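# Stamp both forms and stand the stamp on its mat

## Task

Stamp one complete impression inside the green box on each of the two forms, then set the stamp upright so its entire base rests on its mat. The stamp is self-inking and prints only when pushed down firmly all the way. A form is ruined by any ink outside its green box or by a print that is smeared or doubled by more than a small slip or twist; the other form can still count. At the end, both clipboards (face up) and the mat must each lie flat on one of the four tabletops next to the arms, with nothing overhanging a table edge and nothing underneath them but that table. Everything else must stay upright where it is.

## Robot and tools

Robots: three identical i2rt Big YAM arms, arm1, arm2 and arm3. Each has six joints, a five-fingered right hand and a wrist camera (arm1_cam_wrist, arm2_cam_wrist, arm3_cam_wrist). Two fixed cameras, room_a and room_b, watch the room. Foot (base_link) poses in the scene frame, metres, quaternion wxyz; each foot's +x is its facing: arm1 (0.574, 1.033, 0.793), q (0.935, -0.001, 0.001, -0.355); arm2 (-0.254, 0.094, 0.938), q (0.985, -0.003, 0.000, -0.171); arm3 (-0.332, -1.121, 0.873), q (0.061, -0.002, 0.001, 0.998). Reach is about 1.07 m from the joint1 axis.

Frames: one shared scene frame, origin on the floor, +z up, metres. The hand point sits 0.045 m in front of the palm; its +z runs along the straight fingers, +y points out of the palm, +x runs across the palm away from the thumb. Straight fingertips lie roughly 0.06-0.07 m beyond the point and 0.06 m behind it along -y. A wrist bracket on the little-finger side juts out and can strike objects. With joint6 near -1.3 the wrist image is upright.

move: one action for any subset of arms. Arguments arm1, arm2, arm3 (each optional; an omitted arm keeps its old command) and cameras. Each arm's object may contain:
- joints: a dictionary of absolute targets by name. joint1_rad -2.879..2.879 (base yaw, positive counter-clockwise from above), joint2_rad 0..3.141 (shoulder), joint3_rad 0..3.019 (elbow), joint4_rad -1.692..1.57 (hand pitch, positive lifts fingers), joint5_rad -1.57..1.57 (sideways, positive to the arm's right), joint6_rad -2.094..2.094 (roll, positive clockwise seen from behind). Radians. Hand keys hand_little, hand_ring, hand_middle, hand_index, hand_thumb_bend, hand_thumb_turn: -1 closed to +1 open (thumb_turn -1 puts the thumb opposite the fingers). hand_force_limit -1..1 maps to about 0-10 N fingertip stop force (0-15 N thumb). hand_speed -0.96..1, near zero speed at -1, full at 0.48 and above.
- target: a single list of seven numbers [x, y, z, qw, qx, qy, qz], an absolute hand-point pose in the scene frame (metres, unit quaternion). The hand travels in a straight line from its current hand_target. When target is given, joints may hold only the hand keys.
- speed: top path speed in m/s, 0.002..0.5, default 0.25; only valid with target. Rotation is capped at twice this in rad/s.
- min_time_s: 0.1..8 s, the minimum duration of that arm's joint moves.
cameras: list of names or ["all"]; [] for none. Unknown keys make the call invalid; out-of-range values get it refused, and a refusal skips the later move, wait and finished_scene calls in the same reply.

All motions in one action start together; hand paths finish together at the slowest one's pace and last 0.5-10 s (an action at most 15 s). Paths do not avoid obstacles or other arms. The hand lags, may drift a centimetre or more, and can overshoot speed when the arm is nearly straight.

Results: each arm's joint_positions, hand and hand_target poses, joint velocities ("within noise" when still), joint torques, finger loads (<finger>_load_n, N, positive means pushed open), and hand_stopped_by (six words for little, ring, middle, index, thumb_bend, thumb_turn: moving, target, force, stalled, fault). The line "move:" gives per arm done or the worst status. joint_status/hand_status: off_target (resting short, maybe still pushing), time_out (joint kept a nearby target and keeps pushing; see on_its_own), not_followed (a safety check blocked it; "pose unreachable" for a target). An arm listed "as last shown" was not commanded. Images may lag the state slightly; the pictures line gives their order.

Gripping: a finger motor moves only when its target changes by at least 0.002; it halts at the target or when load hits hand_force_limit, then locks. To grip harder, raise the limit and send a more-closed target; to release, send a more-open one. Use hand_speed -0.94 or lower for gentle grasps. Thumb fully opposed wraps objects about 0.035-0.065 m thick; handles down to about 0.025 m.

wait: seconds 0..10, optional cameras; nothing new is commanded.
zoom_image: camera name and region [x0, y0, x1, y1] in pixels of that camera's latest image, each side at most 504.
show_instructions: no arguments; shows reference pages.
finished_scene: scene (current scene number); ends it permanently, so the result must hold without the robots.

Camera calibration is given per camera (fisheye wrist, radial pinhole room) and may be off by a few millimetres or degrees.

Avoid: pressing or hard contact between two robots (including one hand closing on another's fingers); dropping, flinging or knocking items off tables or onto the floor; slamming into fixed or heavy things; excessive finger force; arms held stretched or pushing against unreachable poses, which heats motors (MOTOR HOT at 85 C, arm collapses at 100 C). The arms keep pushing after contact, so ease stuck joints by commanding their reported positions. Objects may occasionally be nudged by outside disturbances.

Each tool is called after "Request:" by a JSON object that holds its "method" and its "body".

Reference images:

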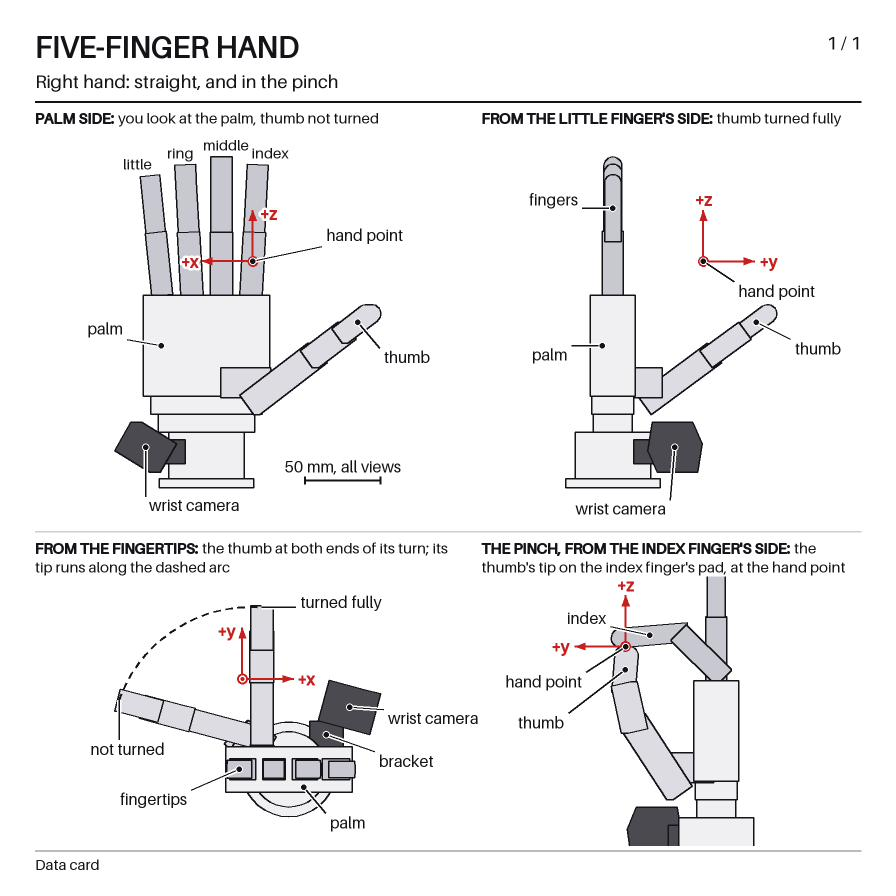

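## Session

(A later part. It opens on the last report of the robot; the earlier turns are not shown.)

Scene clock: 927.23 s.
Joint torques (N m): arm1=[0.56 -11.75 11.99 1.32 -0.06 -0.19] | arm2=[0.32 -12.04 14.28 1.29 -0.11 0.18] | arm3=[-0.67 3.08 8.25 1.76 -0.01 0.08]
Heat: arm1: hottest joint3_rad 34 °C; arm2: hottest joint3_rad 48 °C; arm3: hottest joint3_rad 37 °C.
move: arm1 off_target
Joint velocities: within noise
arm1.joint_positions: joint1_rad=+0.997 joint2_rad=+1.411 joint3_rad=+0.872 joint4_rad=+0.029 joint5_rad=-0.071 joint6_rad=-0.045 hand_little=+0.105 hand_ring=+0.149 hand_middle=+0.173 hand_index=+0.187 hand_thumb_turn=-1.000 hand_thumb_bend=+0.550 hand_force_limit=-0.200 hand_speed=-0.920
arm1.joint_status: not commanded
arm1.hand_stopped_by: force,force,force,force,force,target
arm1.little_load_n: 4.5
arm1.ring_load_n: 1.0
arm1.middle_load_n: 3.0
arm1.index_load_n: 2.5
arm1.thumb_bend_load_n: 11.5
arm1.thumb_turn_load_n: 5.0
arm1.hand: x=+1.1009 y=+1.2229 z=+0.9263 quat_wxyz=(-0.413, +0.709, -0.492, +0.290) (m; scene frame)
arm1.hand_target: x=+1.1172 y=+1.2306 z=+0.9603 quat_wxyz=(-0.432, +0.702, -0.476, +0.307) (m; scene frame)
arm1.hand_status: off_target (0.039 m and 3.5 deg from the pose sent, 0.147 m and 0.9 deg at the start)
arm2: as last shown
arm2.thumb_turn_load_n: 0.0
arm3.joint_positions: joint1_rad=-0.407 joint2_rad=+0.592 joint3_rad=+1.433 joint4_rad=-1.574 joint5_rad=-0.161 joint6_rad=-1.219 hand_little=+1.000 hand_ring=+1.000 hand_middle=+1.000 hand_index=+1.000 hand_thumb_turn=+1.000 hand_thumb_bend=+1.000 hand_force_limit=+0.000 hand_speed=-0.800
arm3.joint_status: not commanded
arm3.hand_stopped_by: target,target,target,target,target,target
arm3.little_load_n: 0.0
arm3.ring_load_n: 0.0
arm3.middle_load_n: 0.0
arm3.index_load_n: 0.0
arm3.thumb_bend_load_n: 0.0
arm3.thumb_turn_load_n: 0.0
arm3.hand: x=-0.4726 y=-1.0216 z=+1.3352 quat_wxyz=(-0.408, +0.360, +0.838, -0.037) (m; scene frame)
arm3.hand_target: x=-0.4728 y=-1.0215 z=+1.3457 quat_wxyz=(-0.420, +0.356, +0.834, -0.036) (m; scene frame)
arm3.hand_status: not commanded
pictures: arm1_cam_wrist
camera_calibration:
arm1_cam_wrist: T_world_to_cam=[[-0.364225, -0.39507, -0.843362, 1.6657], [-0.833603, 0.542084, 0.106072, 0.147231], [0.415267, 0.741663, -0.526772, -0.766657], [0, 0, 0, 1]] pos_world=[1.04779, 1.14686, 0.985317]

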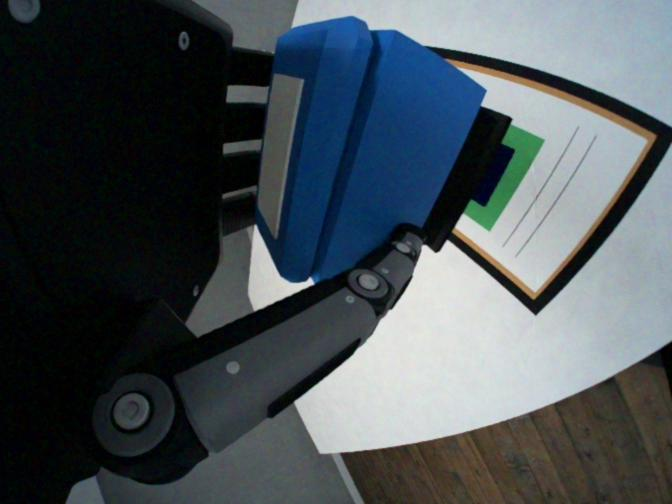

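Request:
{"method": "move", "body": {"arm1": {"joints": {"joint1_rad": 0.72}, "min_time_s": 1.0}, "cameras": ["arm1_cam_wrist"]}}

Request:
{"method": "zoom_image", "body": {"camera": "arm1_cam_wrist", "region": [340, 0, 640, 300]}}

Scene clock: 931.93 s.
Joint torques (N m): arm1=[0.32 -11.87 11.96 1.14 0.04 -0.13] | arm2=[0.03 -12.1 14.26 1.39 -0.1 0.19] | arm3=[-0.62 3.14 8.27 1.74 -0.01 0.07]
Heat: arm1: hottest joint3_rad 35 °C; arm2: hottest joint3_rad 48 °C; arm3: hottest joint3_rad 37 °C.
move: arm1 done
Joint velocities: within noise
arm1.joint_positions: joint1_rad=+0.723 joint2_rad=+1.411 joint3_rad=+0.872 joint4_rad=+0.029 joint5_rad=-0.071 joint6_rad=-0.045 hand_little=+0.105 hand_ring=+0.149 hand_middle=+0.173 hand_index=+0.187 hand_thumb_turn=-1.000 hand_thumb_bend=+0.550 hand_force_limit=-0.200 hand_speed=-0.920
arm1.joint_status: all done
arm1.hand_stopped_by: force,force,force,force,force,target
arm1.little_load_n: 4.5
arm1.ring_load_n: 0.5
arm1.middle_load_n: 3.0
arm1.index_load_n: 2.5
arm1.thumb_bend_load_n: 11.5
arm1.thumb_turn_load_n: 5.0
arm1.hand: x=+1.1324 y=+1.0736 z=+0.9264 quat_wxyz=(-0.370, +0.636, -0.584, +0.344) (m; scene frame)
arm1.hand_target: x=+1.1506 y=+1.0710 z=+0.9604 quat_wxyz=(-0.384, +0.628, -0.570, +0.365) (m; scene frame)
arm1.hand_status: not commanded
arm2, arm3: as last shown
pictures: arm1_cam_wrist
camera_calibration:
arm1_cam_wrist: T_world_to_cam=[[-0.457183, -0.282725, -0.843238, 1.60278], [-0.656237, 0.747174, 0.10528, -0.165805], [0.600281, 0.601496, -0.52713, -0.727656], [0, 0, 0, 1]] pos_world=[1.06076, 1.01471, 0.985416]

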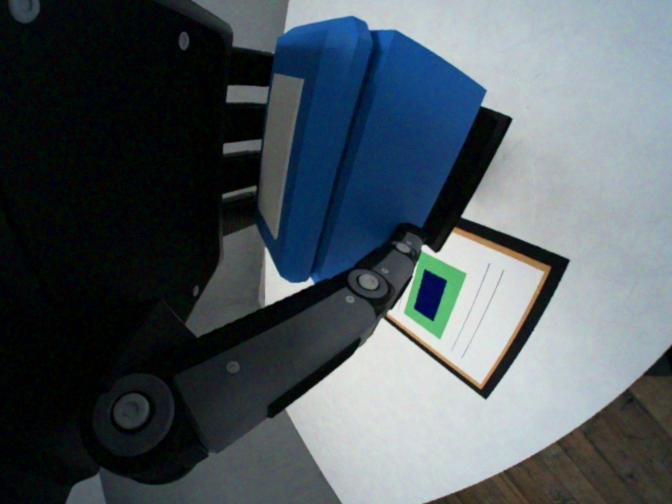

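Scaled by 1.680 from the camera's 672x504 image, which has a finer 960x720 frame.

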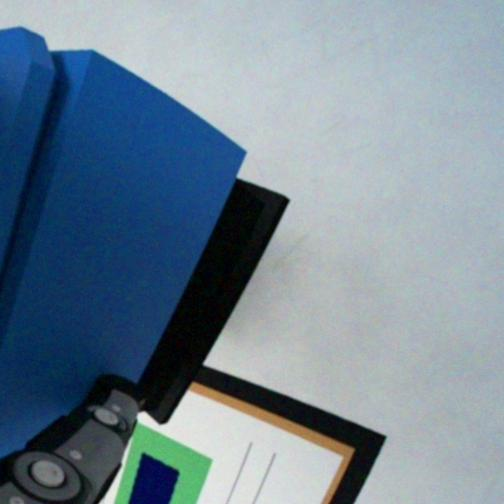

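Request:
{"method": "zoom_image", "body": {"camera": "arm1_cam_wrist", "region": [380, 220, 500, 350]}}

Scaled by 3.877 from the camera's 672x504 image, which has a finer 960x720 frame.

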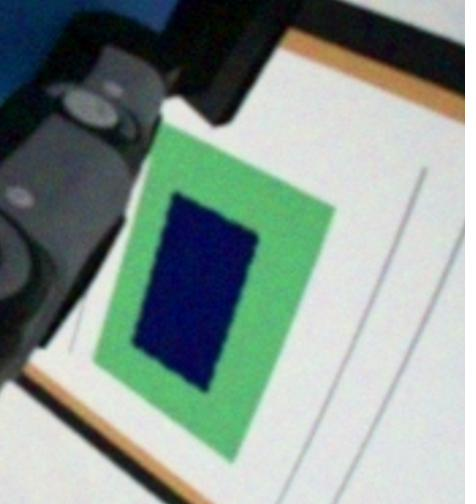

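Request:
{"method": "move", "body": {"arm1": {"joints": {"joint1_rad": -1.57}, "min_time_s": 4.5}}}

Request:
{"method": "move", "body": {"arm1": {"target": [0.160, 0.522, 0.935, -0.1859, 0.3063, 0.7981, -0.4843], "speed": 0.12}, "cameras": ["arm1_cam_wrist"]}}

Scene clock: 942.43 s.
Joint torques (N m): arm1=[-0.15 -11.87 12.05 1.05 0.01 -0.17] | arm2=[0.44 -11.99 14.2 1.39 -0.11 0.21] | arm3=[-0.67 3.08 8.27 1.73 -0.01 0.07]
Heat: arm1: hottest joint3_rad 36 °C; arm2: hottest joint3_rad 48 °C; arm3: hottest joint3_rad 37 °C.
move: arm1 done
Joint velocities: within noise
arm1.joint_positions: joint1_rad=-1.572 joint2_rad=+1.411 joint3_rad=+0.872 joint4_rad=+0.029 joint5_rad=-0.071 joint6_rad=-0.045 hand_little=+0.105 hand_ring=+0.149 hand_middle=+0.173 hand_index=+0.187 hand_thumb_turn=-1.000 hand_thumb_bend=+0.550 hand_force_limit=-0.200 hand_speed=-0.920
arm1.joint_status: all done
arm1.hand_stopped_by: force,force,force,force,force,target
arm1.little_load_n: 4.5
arm1.ring_load_n: 0.5
arm1.middle_load_n: 3.0
arm1.index_load_n: 2.5
arm1.thumb_bend_load_n: 11.5
arm1.thumb_turn_load_n: 5.0
arm1.hand: x=+0.2341 y=+0.5888 z=+0.9295 quat_wxyz=(+0.163, -0.271, -0.818, +0.481) (m; scene frame)
arm1.hand_target: x=+0.2227 y=+0.5752 z=+0.9636 quat_wxyz=(+0.175, -0.259, -0.806, +0.503) (m; scene frame)
arm1.hand_status: not commanded
arm2, arm3: as last shown
pictures: none

Scene clock: 943.97 s.
Joint torques (N m): arm1=[0.73 -13.51 11.9 1.54 0.11 0.15] | arm2=[0.44 -11.81 14.15 1.33 -0.14 0.18] | arm3=[-0.56 3.14 8.28 1.74 0 0.07]
Heat: arm1: hottest joint3_rad 37 °C; arm2: hottest joint3_rad 48 °C; arm3: hottest joint3_rad 37 °C.
move: arm1 off_target
Joint velocities: within noise
arm1.joint_positions: joint1_rad=-1.572 joint2_rad=+1.616 joint3_rad=+1.065 joint4_rad=+0.029 joint5_rad=+0.003 joint6_rad=-0.008 hand_little=+0.105 hand_ring=+0.149 hand_middle=+0.173 hand_index=+0.187 hand_thumb_turn=-1.000 hand_thumb_bend=+0.550 hand_force_limit=-0.200 hand_speed=-0.920
arm1.joint_status: not commanded
arm1.hand_stopped_by: force,force,force,force,force,target
arm1.little_load_n: 4.5
arm1.ring_load_n: 1.0
arm1.middle_load_n: 3.0
arm1.index_load_n: 2.5
arm1.thumb_bend_load_n: 12.0
arm1.thumb_turn_load_n: 5.0
arm1.hand: x=+0.1743 y=+0.5398 z=+0.9135 quat_wxyz=(+0.182, -0.304, -0.810, +0.467) (m; scene frame)
arm1.hand_target: x=+0.1612 y=+0.5233 z=+0.9354 quat_wxyz=(+0.186, -0.306, -0.798, +0.485) (m; scene frame)
arm1.hand_status: off_target (0.031 m and 2.4 deg from the pose sent, 0.100 m and 5.4 deg at the start)
arm2, arm3: as last shown
pictures: arm1_cam_wrist
camera_calibration:
arm1_cam_wrist: T_world_to_cam=[[0.135808, 0.528206, -0.838185, 0.457279], [0.990596, -0.0865625, 0.105953, -0.231987], [-0.0165905, -0.844692, -0.534995, 1.05706], [0, 0, 0, 1]] pos_world=[0.18524, 0.631269, 0.973384]

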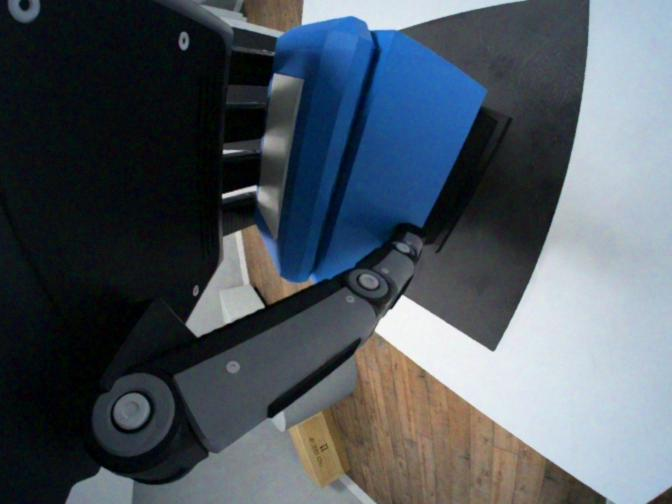

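Request:
{"method": "move", "body": {"arm1": {"target": [0.158, 0.517, 0.892, -0.1899, 0.3039, 0.7917, -0.4947], "speed": 0.08}, "cameras": ["arm1_cam_wrist"]}}

Request:
{"method": "move", "body": {"arm1": {"target": [0.158, 0.517, 0.876, -0.1899, 0.3039, 0.7917, -0.4947], "speed": 0.04}, "cameras": ["arm1_cam_wrist"]}}

Request:
{"method": "zoom_image", "body": {"camera": "arm1_cam_wrist", "region": [340, 40, 640, 340]}}

Scene clock: 950.13 s.
Joint torques (N m): arm1=[0.97 -14.62 8.16 2.66 0.13 0.09] | arm2=[0.09 -11.52 14.28 1.31 -0.11 0.18] | arm3=[-0.56 3.14 8.27 1.76 -0.01 0.07]
Heat: arm1: hottest joint3_rad 39 °C; arm2: hottest joint3_rad 48 °C; arm3: hottest joint3_rad 37 °C.
move: arm1 done
Joint velocities: within noise
arm1.joint_positions: joint1_rad=-1.572 joint2_rad=+1.695 joint3_rad=+1.065 joint4_rad=+0.150 joint5_rad=+0.007 joint6_rad=-0.007 hand_little=+0.105 hand_ring=+0.149 hand_middle=+0.173 hand_index=+0.187 hand_thumb_turn=-1.000 hand_thumb_bend=+0.550 hand_force_limit=-0.200 hand_speed=-0.920
arm1.joint_status: not commanded
arm1.hand_stopped_by: force,force,force,force,force,target
arm1.little_load_n: 4.5
arm1.ring_load_n: 0.5
arm1.middle_load_n: 3.0
arm1.index_load_n: 2.5
arm1.thumb_bend_load_n: 11.5
arm1.thumb_turn_load_n: 5.0
arm1.hand: x=+0.1603 y=+0.5250 z=+0.8893 quat_wxyz=(+0.190, -0.302, -0.799, +0.484) (m; scene frame)
arm1.hand_target: x=+0.1583 y=+0.5171 z=+0.8921 quat_wxyz=(+0.190, -0.304, -0.792, +0.495) (m; scene frame)
arm1.hand_status: done (0.009 m and 1.5 deg from the pose sent, 0.035 m and 3.8 deg at the start)
arm2, arm3: as last shown
arm2.thumb_turn_load_n: -0.5
arm3.middle_load_n: -0.5
pictures: arm1_cam_wrist
camera_calibration:
arm1_cam_wrist: T_world_to_cam=[[0.113844, 0.501385, -0.857702, 0.481682], [0.992902, -0.0873313, 0.080738, -0.194443], [-0.0344233, -0.860805, -0.507769, 1.01848], [0, 0, 0, 1]] pos_world=[0.173286, 0.618223, 0.945991]

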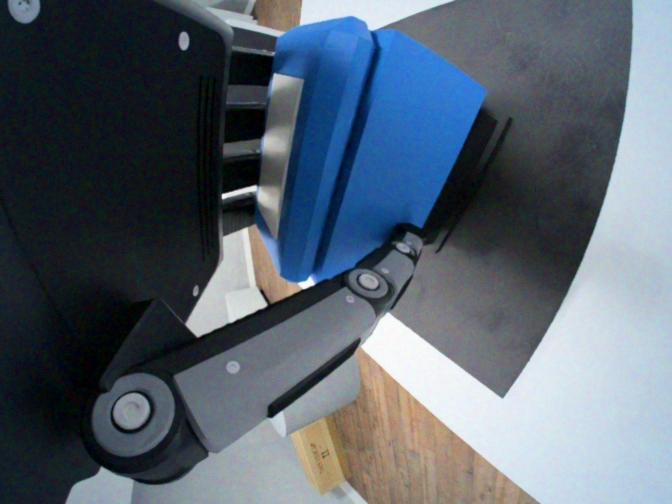

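Scene clock: 951.17 s.
Joint torques (N m): arm1=[0.32 -13.57 7.99 2.8 0.09 0.07] | arm2=[0.5 -11.99 14.22 1.24 -0.09 0.17] | arm3=[-0.62 3.02 8.28 1.76 -0.01 0.08]
Heat: arm1: hottest joint3_rad 39 °C; arm2: hottest joint3_rad 48 °C; arm3: hottest joint3_rad 37 °C.
move: arm1 done
Joint velocities: within noise
arm1.joint_positions: joint1_rad=-1.572 joint2_rad=+1.717 joint3_rad=+1.055 joint4_rad=+0.193 joint5_rad=+0.008 joint6_rad=-0.006 hand_little=+0.105 hand_ring=+0.149 hand_middle=+0.173 hand_index=+0.187 hand_thumb_turn=-1.000 hand_thumb_bend=+0.550 hand_force_limit=-0.200 hand_speed=-0.920
arm1.joint_status: not commanded
arm1.hand_stopped_by: force,force,force,force,force,target
arm1.little_load_n: 4.0
arm1.ring_load_n: 0.5
arm1.middle_load_n: 3.5
arm1.index_load_n: 2.5
arm1.thumb_bend_load_n: 11.5
arm1.thumb_turn_load_n: 4.0
arm1.hand: x=+0.1585 y=+0.5231 z=+0.8791 quat_wxyz=(+0.191, -0.302, -0.796, +0.488) (m; scene frame)
arm1.hand_target: x=+0.1583 y=+0.5171 z=+0.8759 quat_wxyz=(+0.190, -0.304, -0.792, +0.494) (m; scene frame)
arm1.hand_status: done (0.007 m and 1.0 deg from the pose sent, 0.016 m and 1.5 deg at the start)
arm2, arm3: as last shown
arm3.middle_load_n: 0.0
pictures: arm1_cam_wrist
camera_calibration:
arm1_cam_wrist: T_world_to_cam=[[0.108736, 0.494422, -0.862394, 0.482614], [0.993321, -0.0877354, 0.0749447, -0.186676], [-0.0386082, -0.864783, -0.50066, 1.00812], [0, 0, 0, 1]] pos_world=[0.171873, 0.616812, 0.934919]

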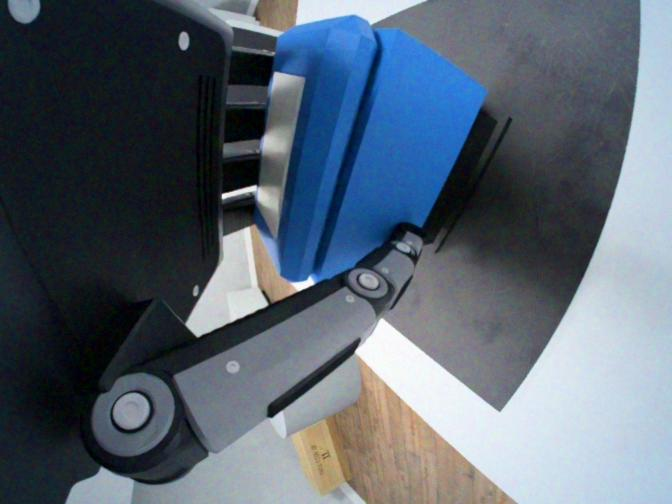

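Scaled by 1.680 from the camera's 672x504 image, which has a finer 960x720 frame.

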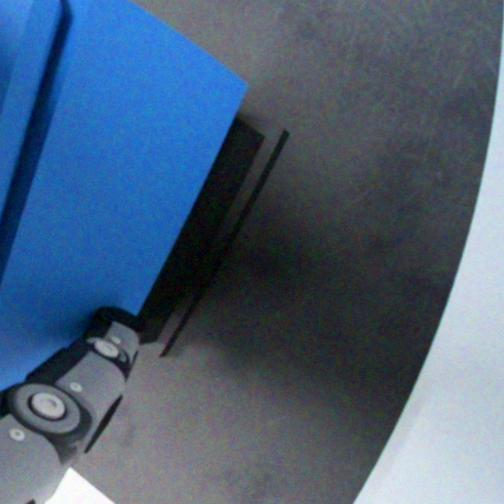

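Request:
{"method": "move", "body": {"arm1": {"target": [0.158, 0.517, 0.869, -0.1899, 0.3039, 0.7917, -0.4947], "speed": 0.04}}}

Request:
{"method": "move", "body": {"arm1": {"joints": {"hand_speed": -0.85, "hand_index": 0.35, "hand_middle": 0.35, "hand_ring": 0.35, "hand_little": 0.35, "hand_thumb_bend": 0.7}}, "cameras": ["arm1_cam_wrist"]}}

Request:
{"method": "move", "body": {"arm1": {"joints": {"hand_speed": 0.2, "hand_index": 1, "hand_middle": 1, "hand_ring": 1, "hand_little": 1, "hand_thumb_bend": 1}}}}

Request:
{"method": "move", "body": {"arm1": {"target": [0.168, 0.527, 1.0, -0.1899, 0.3039, 0.7917, -0.4947], "speed": 0.12}, "cameras": ["arm1_cam_wrist", "room_a", "room_b"]}}

Scene clock: 955.77 s.
Joint torques (N m): arm1=[0.79 -13.86 7.34 2.51 0.18 0.09] | arm2=[0.15 -12.16 14.2 1.35 -0.1 0.21] | arm3=[-0.67 3.14 8.28 1.76 -0.01 0.07]
Heat: arm1: hottest joint3_rad 39 °C; arm2: hottest joint3_rad 48 °C; arm3: hottest joint3_rad 37 °C.
move: arm1 off_target
Joint velocities: within noise
arm1.joint_positions: joint1_rad=-1.572 joint2_rad=+1.724 joint3_rad=+1.053 joint4_rad=+0.214 joint5_rad=+0.008 joint6_rad=-0.006 hand_little=+0.105 hand_ring=+0.149 hand_middle=+0.173 hand_index=+0.187 hand_thumb_turn=-1.000 hand_thumb_bend=+0.550 hand_force_limit=-0.200 hand_speed=-0.920
arm1.joint_status: not commanded
arm1.hand_stopped_by: force,force,force,force,force,target
arm1.little_load_n: 4.0
arm1.ring_load_n: 1.0
arm1.middle_load_n: 3.5
arm1.index_load_n: 3.0
arm1.thumb_bend_load_n: 11.0
arm1.thumb_turn_load_n: 4.0
arm1.hand: x=+0.1568 y=+0.5211 z=+0.8787 quat_wxyz=(+0.193, -0.301, -0.793, +0.493) (m; scene frame)
arm1.hand_target: x=+0.1583 y=+0.5172 z=+0.8691 quat_wxyz=(+0.190, -0.304, -0.792, +0.495) (m; scene frame)
arm1.hand_status: off_target (0.011 m and 0.6 deg from the pose sent, 0.012 m and 1.0 deg at the start)
arm2, arm3: as last shown
arm2.index_load_n: 0.5
pictures: none

Scene clock: 956.97 s.
Joint torques (N m): arm1=[0.56 -12.34 7.47 2.39 0.15 0.07] | arm2=[0.03 -11.81 14.15 1.24 -0.15 0.18] | arm3=[-0.62 3.14 8.27 1.77 -0.01 0.07]
Heat: arm1: hottest joint3_rad 39 °C; arm2: hottest joint3_rad 48 °C; arm3: hottest joint3_rad 37 °C.
move: arm1 done
Joint velocities: within noise
arm1.joint_positions: joint1_rad=-1.572 joint2_rad=+1.724 joint3_rad=+1.052 joint4_rad=+0.218 joint5_rad=+0.008 joint6_rad=-0.005 hand_little=+0.350 hand_ring=+0.350 hand_middle=+0.350 hand_index=+0.350 hand_thumb_turn=-1.000 hand_thumb_bend=+0.700 hand_force_limit=-0.200 hand_speed=-0.850
arm1.joint_status: all done
arm1.hand_stopped_by: target,target,target,target,target,target
arm1.little_load_n: 0.0
arm1.ring_load_n: 0.0
arm1.middle_load_n: 0.0
arm1.index_load_n: 0.0
arm1.thumb_bend_load_n: 0.0
arm1.thumb_turn_load_n: 0.0
arm1.hand: x=+0.1564 y=+0.5206 z=+0.8795 quat_wxyz=(+0.194, -0.300, -0.792, +0.495) (m; scene frame)
arm1.hand_target: x=+0.1583 y=+0.5172 z=+0.8691 quat_wxyz=(+0.190, -0.304, -0.792, +0.495) (m; scene frame)
arm1.hand_status: not commanded
arm2.joint_positions: joint1_rad=-0.802 joint2_rad=+1.201 joint3_rad=+1.144 joint4_rad=-0.486 joint5_rad=-0.026 joint6_rad=+0.028 hand_little=+1.000 hand_ring=+1.000 hand_middle=+1.000 hand_index=+1.000 hand_thumb_turn=+1.000 hand_thumb_bend=+1.000 hand_force_limit=-0.200 hand_speed=+0.300
arm2.joint_status: not commanded
arm2.hand_stopped_by: target,target,target,target,target,target
arm2.little_load_n: 0.0
arm2.ring_load_n: 0.0
arm2.middle_load_n: 0.0
arm2.index_load_n: 0.0
arm2.thumb_bend_load_n: 0.0
arm2.thumb_turn_load_n: 0.0
arm2.hand: x=-0.0022 y=-0.3704 z=+1.2383 quat_wxyz=(-0.121, +0.178, -0.851, +0.479) (m; scene frame)
arm2.hand_target: x=+0.0029 y=-0.3769 z=+1.2685 quat_wxyz=(-0.128, +0.173, -0.841, +0.496) (m; scene frame)
arm2.hand_status: not commanded
arm3: as last shown
arm3.little_load_n: 0.5
pictures: arm1_cam_wrist
camera_calibration:
arm1_cam_wrist: T_world_to_cam=[[0.099369, 0.482851, -0.870047, 0.498657], [0.994065, -0.0870842, 0.065204, -0.176779], [-0.0442835, -0.871362, -0.488638, 0.999889], [0, 0, 0, 1]] pos_world=[0.170457, 0.615094, 0.933966]

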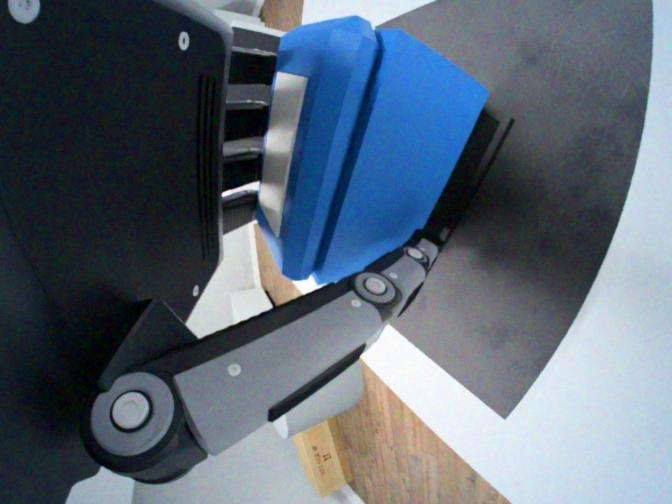

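Scene clock: 957.63 s.
Joint torques (N m): arm1=[0.26 -13.16 7.23 2.32 0.12 0.1] | arm2=[0.09 -11.87 14.17 1.21 -0.1 0.2] | arm3=[-0.67 3.08 8.24 1.76 -0.01 0.08]
Heat: arm1: hottest joint3_rad 39 °C; arm2: hottest joint3_rad 48 °C; arm3: hottest joint3_rad 37 °C.
move: arm1 done
Joint velocities: within noise
arm1.joint_positions: joint1_rad=-1.572 joint2_rad=+1.724 joint3_rad=+1.052 joint4_rad=+0.219 joint5_rad=+0.008 joint6_rad=-0.005 hand_little=+1.000 hand_ring=+1.000 hand_middle=+1.000 hand_index=+1.000 hand_thumb_turn=-1.000 hand_thumb_bend=+1.000 hand_force_limit=-0.200 hand_speed=+0.200
arm1.joint_status: all done
arm1.hand_stopped_by: target,target,target,target,target,target
arm1.little_load_n: 0.0
arm1.ring_load_n: 0.0
arm1.middle_load_n: 0.0
arm1.index_load_n: 0.0
arm1.thumb_bend_load_n: 0.0
arm1.thumb_turn_load_n: 0.0
arm1.hand: x=+0.1563 y=+0.5205 z=+0.8796 quat_wxyz=(+0.194, -0.300, -0.792, +0.495) (m; scene frame)
arm1.hand_target: x=+0.1583 y=+0.5172 z=+0.8691 quat_wxyz=(+0.190, -0.304, -0.792, +0.495) (m; scene frame)
arm1.hand_status: not commanded
arm2: as last shown
arm2.thumb_turn_load_n: -0.5
arm3.joint_positions: joint1_rad=-0.407 joint2_rad=+0.592 joint3_rad=+1.433 joint4_rad=-1.574 joint5_rad=-0.161 joint6_rad=-1.219 hand_little=+1.000 hand_ring=+1.000 hand_middle=+1.000 hand_index=+1.000 hand_thumb_turn=+1.000 hand_thumb_bend=+1.000 hand_force_limit=+0.000 hand_speed=-0.800
arm3.joint_status: not commanded
arm3.hand_stopped_by: target,target,target,target,target,target
arm3.little_load_n: 0.0
arm3.ring_load_n: 0.0
arm3.middle_load_n: 0.0
arm3.index_load_n: 0.0
arm3.thumb_bend_load_n: 0.0
arm3.thumb_turn_load_n: 0.0
arm3.hand: x=-0.4726 y=-1.0216 z=+1.3352 quat_wxyz=(-0.408, +0.360, +0.838, -0.037) (m; scene frame)
arm3.hand_target: x=-0.4728 y=-1.0215 z=+1.3457 quat_wxyz=(-0.420, +0.356, +0.834, -0.036) (m; scene frame)
arm3.hand_status: not commanded
pictures: none

Scene clock: 959.53 s.
Joint torques (N m): arm1=[0.56 -13.68 12 1.18 0.13 0.05] | arm2=[0.38 -11.99 14.22 1.33 -0.11 0.2] | arm3=[-0.67 3.14 8.25 1.78 -0.01 0.07]
Heat: arm1: hottest joint3_rad 39 °C; arm2: hottest joint3_rad 48 °C; arm3: hottest joint3_rad 37 °C.
move: arm1 off_target
Joint velocities: within noise
arm1.joint_positions: joint1_rad=-1.572 joint2_rad=+1.533 joint3_rad=+1.129 joint4_rad=-0.085 joint5_rad=+0.008 joint6_rad=-0.005 hand_little=+1.000 hand_ring=+1.000 hand_middle=+1.000 hand_index=+1.000 hand_thumb_turn=-1.000 hand_thumb_bend=+1.000 hand_force_limit=-0.200 hand_speed=+0.200
arm1.joint_status: not commanded
arm1.hand_stopped_by: target,target,target,target,target,target
arm1.little_load_n: -0.5
arm1.ring_load_n: 0.0
arm1.middle_load_n: 0.0
arm1.index_load_n: 0.0
arm1.thumb_bend_load_n: 0.0
arm1.thumb_turn_load_n: 0.0
arm1.hand: x=+0.1733 y=+0.5397 z=+0.9764 quat_wxyz=(+0.189, -0.304, -0.801, +0.481) (m; scene frame)
arm1.hand_target: x=+0.1687 y=+0.5277 z=+1.0002 quat_wxyz=(+0.190, -0.304, -0.792, +0.495) (m; scene frame)
arm1.hand_status: off_target (0.027 m and 1.9 deg from the pose sent, 0.121 m and 0.6 deg at the start)
arm2, arm3: as last shown
arm2.thumb_turn_load_n: 0.0
pictures: arm1_cam_wrist, room_a, room_b
camera_calibration:
arm1_cam_wrist: T_world_to_cam=[[0.119899, 0.505819, -0.854266, 0.540722], [0.992229, -0.0898663, 0.0860522, -0.216739], [-0.0332429, -0.857946, -0.512664, 1.07887], [0, 0, 0, 1]] pos_world=[0.186087, 0.632631, 1.03367]

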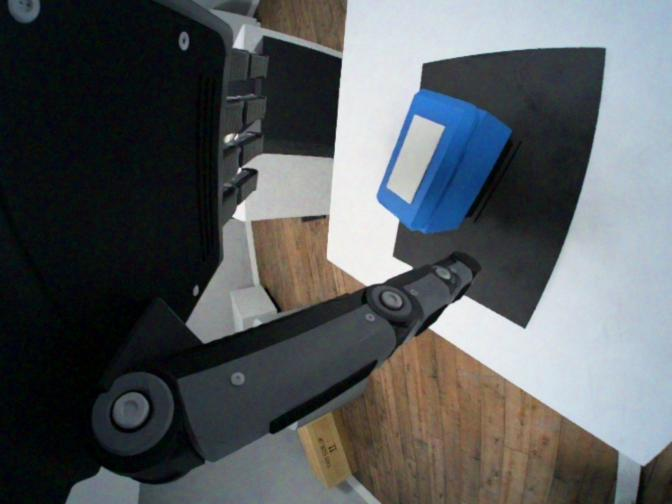

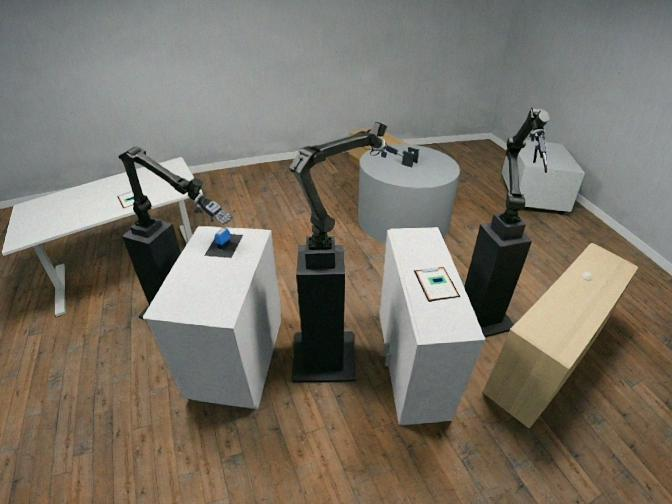

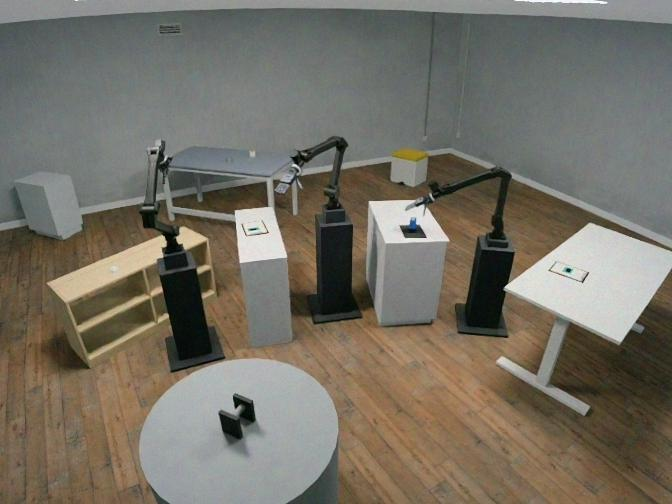

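Request:
{"method": "zoom_image", "body": {"camera": "room_a", "region": [190, 210, 260, 270]}}

Request:
{"method": "zoom_image", "body": {"camera": "room_b", "region": [380, 200, 440, 250]}}

Scaled by 7.200 from the camera's 672x504 image, which has a finer 960x720 frame.

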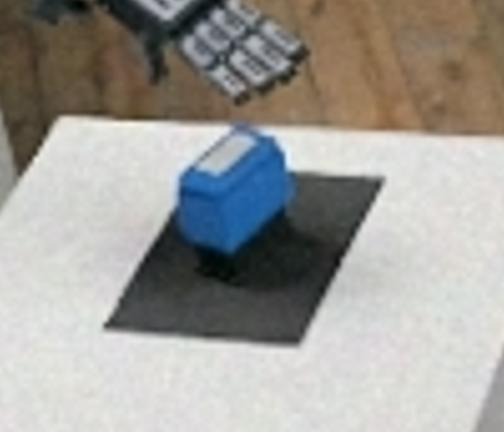

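Scaled by 8.400 from the camera's 672x504 image, which has a finer 960x720 frame.

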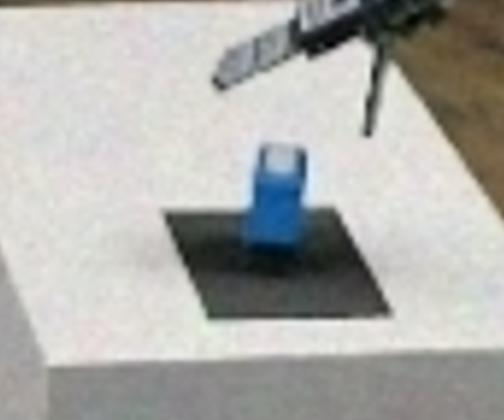

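Request:
{"method": "finished_scene", "body": {"scene": 1}}

The scene is finished: the task was done.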